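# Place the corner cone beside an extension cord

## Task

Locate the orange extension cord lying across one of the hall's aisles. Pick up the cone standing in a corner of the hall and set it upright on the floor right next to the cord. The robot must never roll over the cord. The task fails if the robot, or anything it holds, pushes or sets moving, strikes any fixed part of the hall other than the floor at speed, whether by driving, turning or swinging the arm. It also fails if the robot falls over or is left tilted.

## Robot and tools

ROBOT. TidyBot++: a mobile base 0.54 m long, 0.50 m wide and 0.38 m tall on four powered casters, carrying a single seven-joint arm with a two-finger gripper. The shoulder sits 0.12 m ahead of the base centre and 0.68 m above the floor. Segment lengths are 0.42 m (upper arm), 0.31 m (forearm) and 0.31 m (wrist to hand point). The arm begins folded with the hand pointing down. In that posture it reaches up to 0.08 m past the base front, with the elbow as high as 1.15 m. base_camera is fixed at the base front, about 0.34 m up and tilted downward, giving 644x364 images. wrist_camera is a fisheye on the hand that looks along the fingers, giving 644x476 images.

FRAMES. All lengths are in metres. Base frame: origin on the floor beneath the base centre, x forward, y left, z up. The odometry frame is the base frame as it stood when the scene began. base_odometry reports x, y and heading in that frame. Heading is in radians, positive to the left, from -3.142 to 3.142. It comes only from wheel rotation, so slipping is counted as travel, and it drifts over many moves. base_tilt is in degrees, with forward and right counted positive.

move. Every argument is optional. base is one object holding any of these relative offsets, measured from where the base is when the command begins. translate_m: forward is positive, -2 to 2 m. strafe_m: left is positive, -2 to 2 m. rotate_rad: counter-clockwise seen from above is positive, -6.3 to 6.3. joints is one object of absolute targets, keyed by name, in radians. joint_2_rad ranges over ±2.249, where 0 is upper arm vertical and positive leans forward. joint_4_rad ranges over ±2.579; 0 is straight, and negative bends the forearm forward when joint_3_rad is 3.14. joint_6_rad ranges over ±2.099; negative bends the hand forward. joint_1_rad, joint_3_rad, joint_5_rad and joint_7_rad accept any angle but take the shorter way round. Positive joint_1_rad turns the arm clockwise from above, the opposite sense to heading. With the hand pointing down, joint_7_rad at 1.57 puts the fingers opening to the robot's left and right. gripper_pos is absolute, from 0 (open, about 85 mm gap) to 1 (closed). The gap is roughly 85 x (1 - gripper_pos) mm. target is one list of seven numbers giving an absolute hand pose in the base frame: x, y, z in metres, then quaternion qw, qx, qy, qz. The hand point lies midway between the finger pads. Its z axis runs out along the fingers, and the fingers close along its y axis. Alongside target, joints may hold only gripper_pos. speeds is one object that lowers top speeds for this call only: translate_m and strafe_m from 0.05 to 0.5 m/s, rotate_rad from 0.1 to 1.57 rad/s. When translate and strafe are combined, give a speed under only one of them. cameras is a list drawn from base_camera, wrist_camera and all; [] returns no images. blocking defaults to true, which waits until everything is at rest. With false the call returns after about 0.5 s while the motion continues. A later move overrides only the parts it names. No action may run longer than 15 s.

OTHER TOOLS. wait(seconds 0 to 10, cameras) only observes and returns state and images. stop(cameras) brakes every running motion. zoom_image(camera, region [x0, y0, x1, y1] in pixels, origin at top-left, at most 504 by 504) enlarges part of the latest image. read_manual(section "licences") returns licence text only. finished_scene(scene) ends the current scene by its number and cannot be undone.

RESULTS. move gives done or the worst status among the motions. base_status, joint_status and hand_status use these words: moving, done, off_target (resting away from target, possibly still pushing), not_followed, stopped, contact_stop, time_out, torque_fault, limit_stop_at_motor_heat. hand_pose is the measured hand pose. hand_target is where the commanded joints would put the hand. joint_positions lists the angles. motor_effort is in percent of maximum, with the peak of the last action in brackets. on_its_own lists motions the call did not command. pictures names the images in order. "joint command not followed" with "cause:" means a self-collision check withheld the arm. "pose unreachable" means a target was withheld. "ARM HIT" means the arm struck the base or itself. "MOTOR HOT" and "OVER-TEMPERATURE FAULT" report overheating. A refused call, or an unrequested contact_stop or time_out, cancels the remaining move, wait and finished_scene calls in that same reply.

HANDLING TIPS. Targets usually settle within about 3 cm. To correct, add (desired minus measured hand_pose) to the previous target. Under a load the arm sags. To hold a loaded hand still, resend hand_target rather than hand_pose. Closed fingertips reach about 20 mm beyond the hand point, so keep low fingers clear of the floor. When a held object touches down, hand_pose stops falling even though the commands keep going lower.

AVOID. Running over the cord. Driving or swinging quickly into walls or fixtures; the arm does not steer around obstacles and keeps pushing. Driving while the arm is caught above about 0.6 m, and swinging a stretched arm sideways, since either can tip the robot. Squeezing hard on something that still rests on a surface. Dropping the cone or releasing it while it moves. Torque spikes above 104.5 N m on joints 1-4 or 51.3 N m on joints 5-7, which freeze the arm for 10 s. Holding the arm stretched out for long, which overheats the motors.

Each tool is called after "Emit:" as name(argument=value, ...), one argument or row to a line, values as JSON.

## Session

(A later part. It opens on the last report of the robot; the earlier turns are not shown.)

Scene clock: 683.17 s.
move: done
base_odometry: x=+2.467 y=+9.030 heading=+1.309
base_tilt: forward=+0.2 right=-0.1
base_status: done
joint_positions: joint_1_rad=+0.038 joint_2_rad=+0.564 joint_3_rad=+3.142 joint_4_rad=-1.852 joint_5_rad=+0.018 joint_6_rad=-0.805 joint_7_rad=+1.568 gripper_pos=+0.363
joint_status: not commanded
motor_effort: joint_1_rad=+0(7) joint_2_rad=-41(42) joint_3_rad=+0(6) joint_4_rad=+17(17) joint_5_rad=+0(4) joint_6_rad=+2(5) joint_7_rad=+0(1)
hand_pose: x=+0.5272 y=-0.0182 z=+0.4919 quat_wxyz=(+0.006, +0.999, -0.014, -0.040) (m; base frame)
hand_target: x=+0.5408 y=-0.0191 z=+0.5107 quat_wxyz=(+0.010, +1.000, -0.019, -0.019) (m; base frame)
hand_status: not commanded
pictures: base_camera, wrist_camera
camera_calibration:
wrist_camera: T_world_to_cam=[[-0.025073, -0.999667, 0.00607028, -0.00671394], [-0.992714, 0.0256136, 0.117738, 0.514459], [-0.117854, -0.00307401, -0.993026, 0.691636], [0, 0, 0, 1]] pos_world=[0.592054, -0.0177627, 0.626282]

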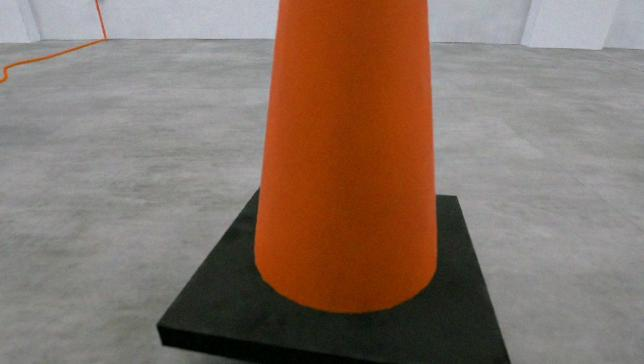

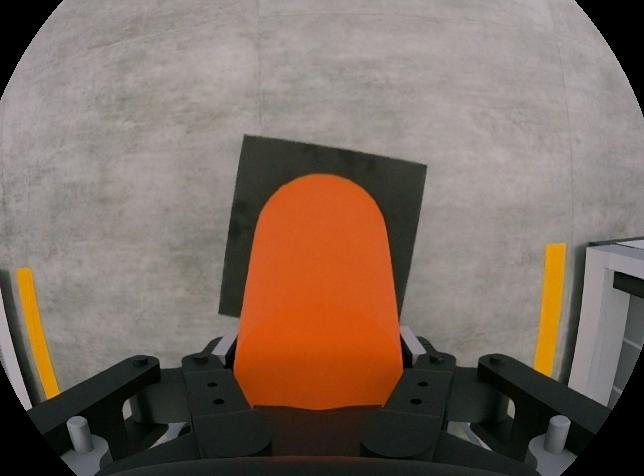

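Emit:
move(
  base={"translate_m": 1.64, "strafe_m": 0.05, "rotate_rad": 1.571},
  speeds={"rotate_rad": 0.45},
  cameras=["base_camera", "wrist_camera"],
)

Scene clock: 731.90 s.
move: done
base_odometry: x=+2.843 y=+10.628 heading=+2.881
base_tilt: forward=+0.2 right=-0.1
base_status: done
joint_positions: joint_1_rad=+0.039 joint_2_rad=+0.564 joint_3_rad=+3.143 joint_4_rad=-1.854 joint_5_rad=+0.019 joint_6_rad=-0.805 joint_7_rad=+1.568 gripper_pos=+0.363
joint_status: not commanded
motor_effort: joint_1_rad=+0(4) joint_2_rad=-40(42) joint_3_rad=+0(3) joint_4_rad=+15(18) joint_5_rad=+0(3) joint_6_rad=-1(4) joint_7_rad=+0(1)
hand_pose: x=+0.5265 y=-0.0197 z=+0.4917 quat_wxyz=(+0.006, +0.999, -0.015, -0.041) (m; base frame)
hand_target: x=+0.5408 y=-0.0191 z=+0.5107 quat_wxyz=(+0.010, +1.000, -0.019, -0.019) (m; base frame)
hand_status: not commanded
pictures: base_camera, wrist_camera
camera_calibration:
wrist_camera: T_world_to_cam=[[-0.026562, -0.999616, 0.00783039, -0.0082988], [-0.992524, 0.0273054, 0.118956, 0.513159], [-0.119124, -0.00461213, -0.992869, 0.691887], [0, 0, 0, 1]] pos_world=[0.591522, -0.0191165, 0.625974]

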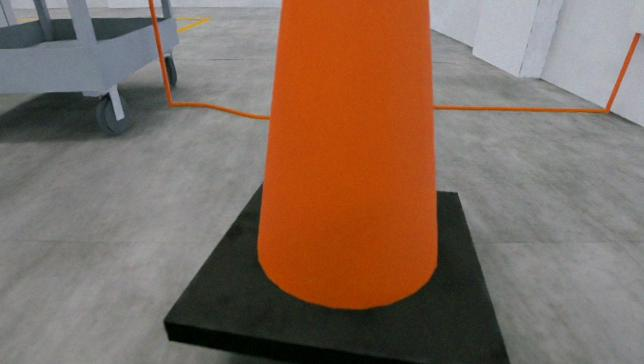

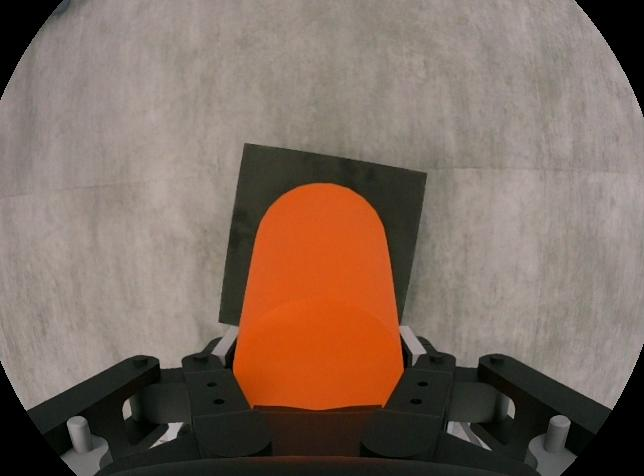

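Emit:
move(
  base={"translate_m": 0.38, "strafe_m": -0.3},
  cameras=["base_camera", "wrist_camera"],
)

Scene clock: 775.63 s.
move: done
base_odometry: x=+2.553 y=+11.016 heading=+2.880
base_tilt: forward=+0.2 right=-0.1
base_status: done
joint_positions: joint_1_rad=+0.039 joint_2_rad=+0.564 joint_3_rad=+3.144 joint_4_rad=-1.851 joint_5_rad=+0.019 joint_6_rad=-0.805 joint_7_rad=+1.568 gripper_pos=+0.363
joint_status: not commanded
motor_effort: joint_1_rad=+0(4) joint_2_rad=-41(43) joint_3_rad=+0(3) joint_4_rad=+16(18) joint_5_rad=+0(2) joint_6_rad=+0(5) joint_7_rad=+0(0)
hand_pose: x=+0.5278 y=-0.0200 z=+0.4921 quat_wxyz=(+0.007, +0.999, -0.015, -0.039) (m; base frame)
hand_target: x=+0.5408 y=-0.0191 z=+0.5107 quat_wxyz=(+0.010, +1.000, -0.019, -0.019) (m; base frame)
hand_status: not commanded
pictures: base_camera, wrist_camera
camera_calibration:
wrist_camera: T_world_to_cam=[[-0.0269806, -0.999601, 0.00830495, -0.00858109], [-0.992805, 0.0277649, 0.11648, 0.515837], [-0.116665, -0.00510248, -0.993158, 0.691334], [0, 0, 0, 1]] pos_world=[0.592548, -0.0193723, 0.62659]

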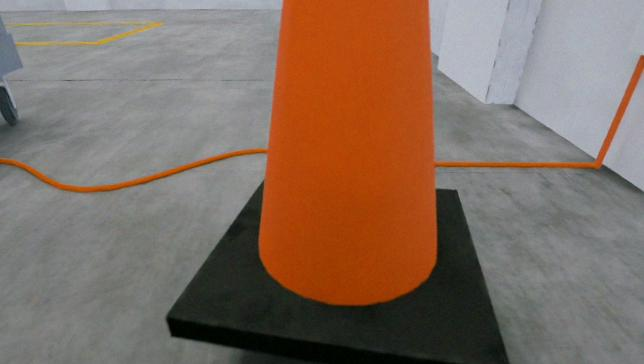

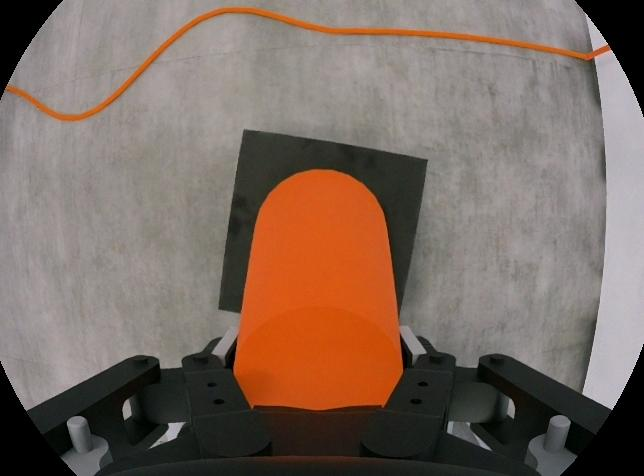

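Emit:
move(
  base={"translate_m": 0.13},
  joints={"joint_2_rad": 0.62, "joint_4_rad": -1.92, "joint_6_rad": -0.56},
  cameras=["base_camera", "wrist_camera"],
)

Scene clock: 820.30 s.
move: done
base_odometry: x=+2.427 y=+11.049 heading=+2.880
base_tilt: forward=+0.2 right=-0.1
base_status: done
joint_positions: joint_1_rad=+0.039 joint_2_rad=+0.654 joint_3_rad=+3.144 joint_4_rad=-1.935 joint_5_rad=+0.019 joint_6_rad=-0.588 joint_7_rad=+1.568 gripper_pos=+0.363
joint_status: all done
motor_effort: joint_1_rad=+0(2) joint_2_rad=-41(45) joint_3_rad=+0(1) joint_4_rad=+14(18) joint_5_rad=+0(1) joint_6_rad=+1(3) joint_7_rad=+0(0)
hand_pose: x=+0.5284 y=-0.0191 z=+0.4371 quat_wxyz=(+0.006, +1.000, -0.014, -0.018) (m; base frame)
hand_target: x=+0.5540 y=-0.0176 z=+0.4541 quat_wxyz=(+0.008, +1.000, -0.017, +0.021) (m; base frame)
hand_status: not commanded
pictures: base_camera, wrist_camera
camera_calibration:
wrist_camera: T_world_to_cam=[[-0.024571, -0.999682, 0.00575404, -0.00735042], [-0.996972, 0.0249284, 0.0736599, 0.543631], [-0.0737799, -0.00392672, -0.997267, 0.61586], [0, 0, 0, 1]] pos_world=[0.587242, -0.0184816, 0.574175]

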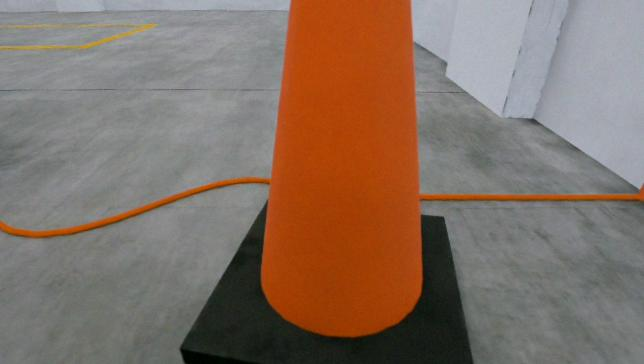

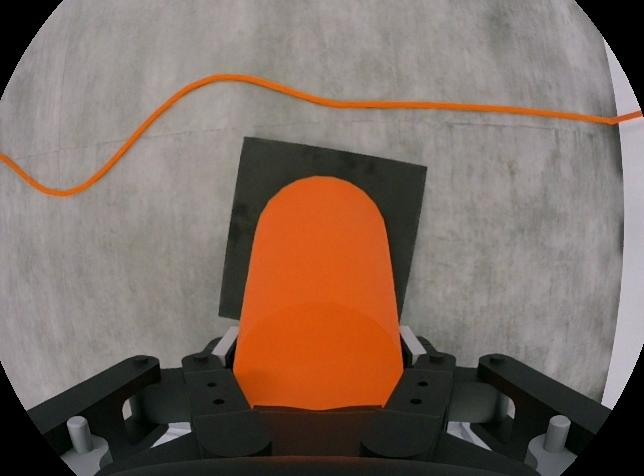

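Emit:
move(
  joints={"joint_2_rad": 0.65},
  cameras=["base_camera", "wrist_camera"],
)

Scene clock: 838.50 s.
move: done
base_odometry: x=+2.427 y=+11.049 heading=+2.880
base_tilt: forward=+0.2 right=-0.1
base_status: not commanded
joint_positions: joint_1_rad=+0.039 joint_2_rad=+0.671 joint_3_rad=+3.144 joint_4_rad=-1.935 joint_5_rad=+0.019 joint_6_rad=-0.588 joint_7_rad=+1.568 gripper_pos=+0.363
joint_status: all done
motor_effort: joint_1_rad=+1(2) joint_2_rad=-41(42) joint_3_rad=+0(0) joint_4_rad=+13(14) joint_5_rad=+0(0) joint_6_rad=+0(1) joint_7_rad=+0(1)
hand_pose: x=+0.5242 y=-0.0189 z=+0.4301 quat_wxyz=(+0.005, +1.000, -0.014, -0.026) (m; base frame)
hand_target: x=+0.5470 y=-0.0174 z=+0.4411 quat_wxyz=(+0.008, +1.000, -0.017, +0.006) (m; base frame)
hand_status: not commanded
pictures: base_camera, wrist_camera
camera_calibration:
wrist_camera: T_world_to_cam=[[-0.0244742, -0.999685, 0.00551112, -0.00719662], [-0.995581, 0.0248729, 0.0905536, 0.531959], [-0.0906622, -0.00327054, -0.995876, 0.61687], [0, 0, 0, 1]] pos_world=[0.585359, -0.0184082, 0.566196]

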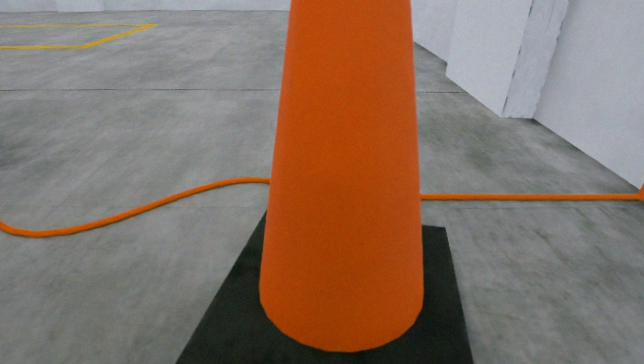

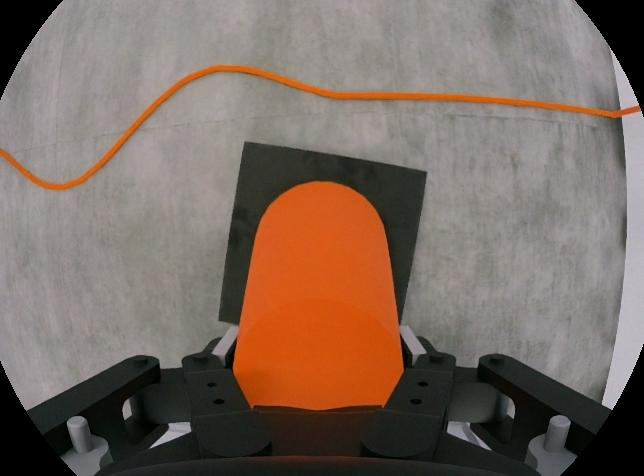

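Emit:
move(
  joints={"joint_2_rad": 0.665, "joint_6_rad": -0.53},
  cameras=[],
)

Emit:
move(
  joints={"joint_2_rad": 0.678},
  cameras=["base_camera"],
)

Scene clock: 844.57 s.
move: done
base_odometry: x=+2.427 y=+11.049 heading=+2.880
base_tilt: forward=+0.2 right=-0.1
base_status: not commanded
joint_positions: joint_1_rad=+0.039 joint_2_rad=+0.683 joint_3_rad=+3.144 joint_4_rad=-1.935 joint_5_rad=+0.019 joint_6_rad=-0.567 joint_7_rad=+1.568 gripper_pos=+0.363
joint_status: all done
motor_effort: joint_1_rad=+1(1) joint_2_rad=-40(42) joint_3_rad=+0(1) joint_4_rad=+13(13) joint_5_rad=+0(1) joint_6_rad=+1(2) joint_7_rad=+0(0)
hand_pose: x=+0.5276 y=-0.0190 z=+0.4251 quat_wxyz=(+0.005, +1.000, -0.014, -0.022) (m; base frame)
hand_target: x=+0.5527 y=-0.0173 z=+0.4349 quat_wxyz=(+0.007, +1.000, -0.016, +0.013) (m; base frame)
hand_status: not commanded
pictures: none
No camera images: "cameras" was empty.

Scene clock: 845.07 s.
move: done
base_odometry: x=+2.427 y=+11.049 heading=+2.880
base_tilt: forward=+0.2 right=-0.1
base_status: not commanded
joint_positions: joint_1_rad=+0.039 joint_2_rad=+0.683 joint_3_rad=+3.144 joint_4_rad=-1.935 joint_5_rad=+0.019 joint_6_rad=-0.567 joint_7_rad=+1.568 gripper_pos=+0.363
joint_status: all done
motor_effort: joint_1_rad=+0(1) joint_2_rad=-37(40) joint_3_rad=-1(1) joint_4_rad=+12(14) joint_5_rad=-1(1) joint_6_rad=+2(4) joint_7_rad=+0(1)
hand_pose: x=+0.5274 y=-0.0190 z=+0.4247 quat_wxyz=(+0.005, +1.000, -0.014, -0.022) (m; base frame)
hand_target: x=+0.5495 y=-0.0172 z=+0.4292 quat_wxyz=(+0.007, +1.000, -0.016, +0.007) (m; base frame)
hand_status: not commanded
pictures: base_camera

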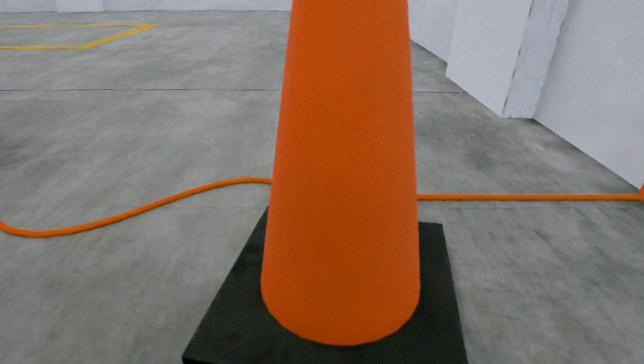

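Emit:
move(
  joints={"joint_2_rad": 0.687, "joint_6_rad": -0.52},
  cameras=[],
)

Emit:
move(
  joints={"joint_2_rad": 0.695},
  cameras=["base_camera"],
)

Scene clock: 853.00 s.
move: done
base_odometry: x=+2.427 y=+11.049 heading=+2.880
base_tilt: forward=+0.2 right=-0.1
base_status: not commanded
joint_positions: joint_1_rad=+0.039 joint_2_rad=+0.684 joint_3_rad=+3.144 joint_4_rad=-1.935 joint_5_rad=+0.019 joint_6_rad=-0.567 joint_7_rad=+1.568 gripper_pos=+0.363
joint_status: all done
motor_effort: joint_1_rad=-1(2) joint_2_rad=-34(37) joint_3_rad=-1(2) joint_4_rad=+13(14) joint_5_rad=-1(2) joint_6_rad=+4(5) joint_7_rad=+0(1)
hand_pose: x=+0.5273 y=-0.0190 z=+0.4245 quat_wxyz=(+0.005, +1.000, -0.014, -0.023) (m; base frame)
hand_target: x=+0.5503 y=-0.0172 z=+0.4254 quat_wxyz=(+0.007, +1.000, -0.016, +0.007) (m; base frame)
hand_status: not commanded
pictures: none
No camera images: "cameras" was empty.

Scene clock: 853.47 s.
move: done
base_odometry: x=+2.427 y=+11.049 heading=+2.880
base_tilt: forward=+0.2 right=-0.1
base_status: not commanded
joint_positions: joint_1_rad=+0.039 joint_2_rad=+0.684 joint_3_rad=+3.144 joint_4_rad=-1.935 joint_5_rad=+0.019 joint_6_rad=-0.567 joint_7_rad=+1.568 gripper_pos=+0.363
joint_status: all done
motor_effort: joint_1_rad=-1(2) joint_2_rad=-34(35) joint_3_rad=-1(2) joint_4_rad=+13(14) joint_5_rad=-2(2) joint_6_rad=+4(5) joint_7_rad=+0(0)
hand_pose: x=+0.5272 y=-0.0190 z=+0.4243 quat_wxyz=(+0.005, +1.000, -0.014, -0.023) (m; base frame)
hand_target: x=+0.5482 y=-0.0171 z=+0.4219 quat_wxyz=(+0.007, +1.000, -0.016, +0.003) (m; base frame)
hand_status: not commanded
pictures: base_camera

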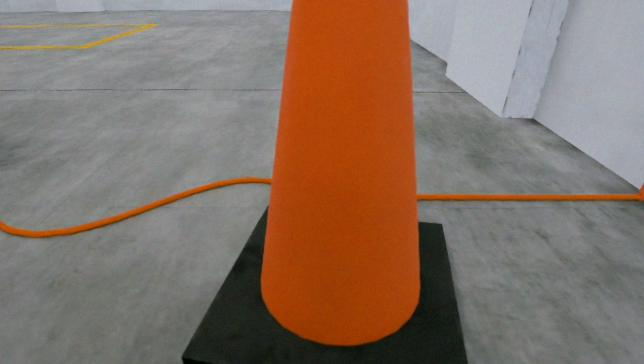

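Emit:
move(
  joints={"gripper_pos": 0.0},
  cameras=["base_camera", "wrist_camera"],
)

Scene clock: 864.87 s.
move: done
base_odometry: x=+2.427 y=+11.049 heading=+2.880
base_tilt: forward=+0.2 right=-0.1
base_status: not commanded
joint_positions: joint_1_rad=+0.039 joint_2_rad=+0.685 joint_3_rad=+3.144 joint_4_rad=-1.931 joint_5_rad=+0.020 joint_6_rad=-0.554 joint_7_rad=+1.568 gripper_pos=+0.000
joint_status: all done
motor_effort: joint_1_rad=+1(3) joint_2_rad=-33(39) joint_3_rad=+1(4) joint_4_rad=+9(14) joint_5_rad=+0(3) joint_6_rad=+0(5) joint_7_rad=+0(0)
hand_pose: x=+0.5337 y=-0.0192 z=+0.4245 quat_wxyz=(+0.006, +1.000, -0.014, -0.014) (m; base frame)
hand_target: x=+0.5482 y=-0.0171 z=+0.4219 quat_wxyz=(+0.007, +1.000, -0.016, +0.003) (m; base frame)
hand_status: not commanded
pictures: base_camera, wrist_camera
camera_calibration:
wrist_camera: T_world_to_cam=[[-0.024067, -0.999695, 0.00547283, -0.00742029], [-0.997486, 0.0243781, 0.066544, 0.553209], [-0.0666572, -0.00385755, -0.997768, 0.600134], [0, 0, 0, 1]] pos_world=[0.591643, -0.0185892, 0.562022]

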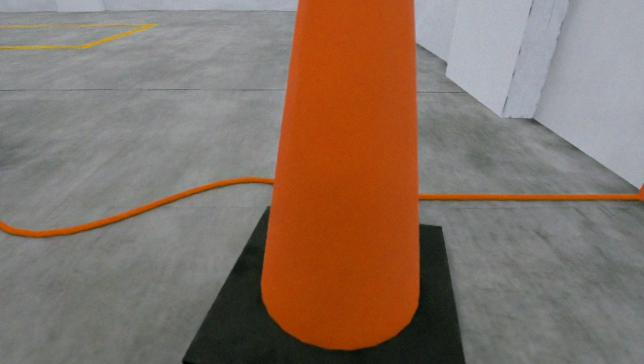

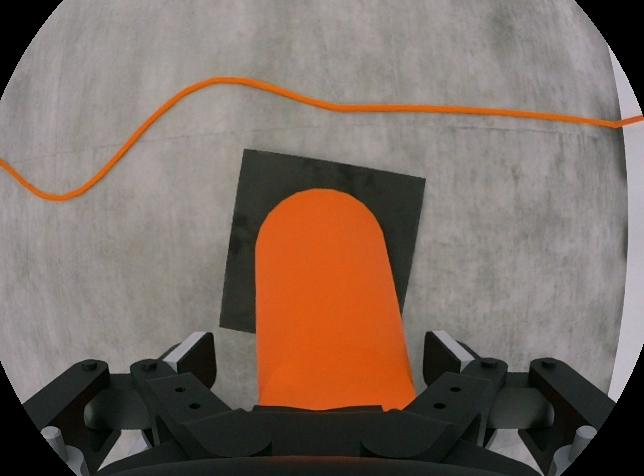

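Emit:
move(
  joints={"joint_2_rad": 0.45, "joint_4_rad": -1.92, "joint_6_rad": -0.77},
  cameras=["base_camera", "wrist_camera"],
)

Scene clock: 870.13 s.
move: done
base_odometry: x=+2.427 y=+11.049 heading=+2.880
base_tilt: forward=+0.2 right=-0.1
base_status: not commanded
joint_positions: joint_1_rad=+0.039 joint_2_rad=+0.446 joint_3_rad=+3.144 joint_4_rad=-1.931 joint_5_rad=+0.020 joint_6_rad=-0.717 joint_7_rad=+1.568 gripper_pos=+0.000
joint_status: all done
motor_effort: joint_1_rad=+0(2) joint_2_rad=-28(35) joint_3_rad=+0(1) joint_4_rad=+13(13) joint_5_rad=+0(1) joint_6_rad=+1(3) joint_7_rad=+0(0)
hand_pose: x=+0.5326 y=-0.0199 z=+0.5237 quat_wxyz=(+0.008, +1.000, -0.015, +0.024) (m; base frame)
hand_target: x=+0.5214 y=-0.0182 z=+0.5241 quat_wxyz=(+0.010, +1.000, -0.018, +0.001) (m; base frame)
hand_status: not commanded
pictures: base_camera, wrist_camera
camera_calibration:
wrist_camera: T_world_to_cam=[[-0.02676, -0.999604, 0.00871619, -0.00890643], [-0.999598, 0.0266762, -0.00959807, 0.58655], [0.00936176, -0.00896953, -0.999916, 0.659586], [0, 0, 0, 1]] pos_world=[0.579901, -0.0186336, 0.665237]

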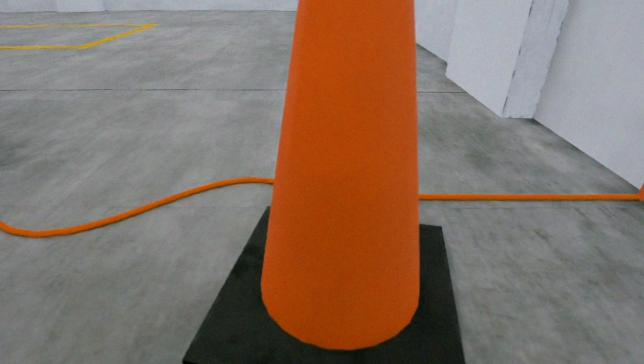

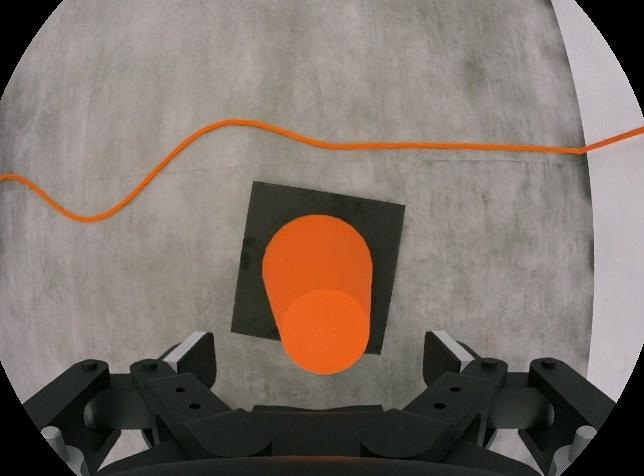

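Emit:
move(
  base={"translate_m": -0.35},
  cameras=["base_camera", "wrist_camera"],
)

Scene clock: 889.67 s.
move: done
base_odometry: x=+2.766 y=+10.959 heading=+2.881
base_tilt: forward=+0.2 right=-0.1
base_status: done
joint_positions: joint_1_rad=+0.038 joint_2_rad=+0.443 joint_3_rad=+3.144 joint_4_rad=-1.929 joint_5_rad=+0.020 joint_6_rad=-0.729 joint_7_rad=+1.568 gripper_pos=+0.000
joint_status: not commanded
motor_effort: joint_1_rad=+1(3) joint_2_rad=-28(30) joint_3_rad=+1(2) joint_4_rad=+12(15) joint_5_rad=-1(1) joint_6_rad=+1(2) joint_7_rad=+0(1)
hand_pose: x=+0.5306 y=-0.0194 z=+0.5254 quat_wxyz=(+0.008, +1.000, -0.014, +0.021) (m; base frame)
hand_target: x=+0.5214 y=-0.0182 z=+0.5241 quat_wxyz=(+0.010, +1.000, -0.018, +0.001) (m; base frame)
hand_status: not commanded
pictures: base_camera, wrist_camera
camera_calibration:
wrist_camera: T_world_to_cam=[[-0.0259783, -0.999626, 0.00856658, -0.0088772], [-0.999657, 0.0259482, -0.00360285, 0.581417], [0.00337921, -0.00865723, -0.999957, 0.664479], [0, 0, 0, 1]] pos_world=[0.578741, -0.0182081, 0.666621]

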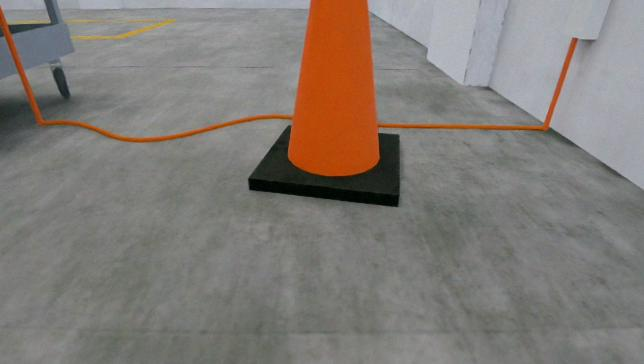

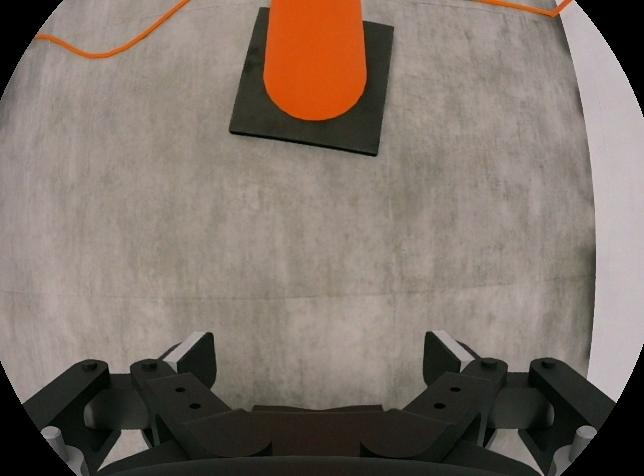

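The cone is standing upright right beside the cord, and the robot has backed clear of it.

Emit:
finished_scene(
  scene=3,
)

The scene is finished: the task was done.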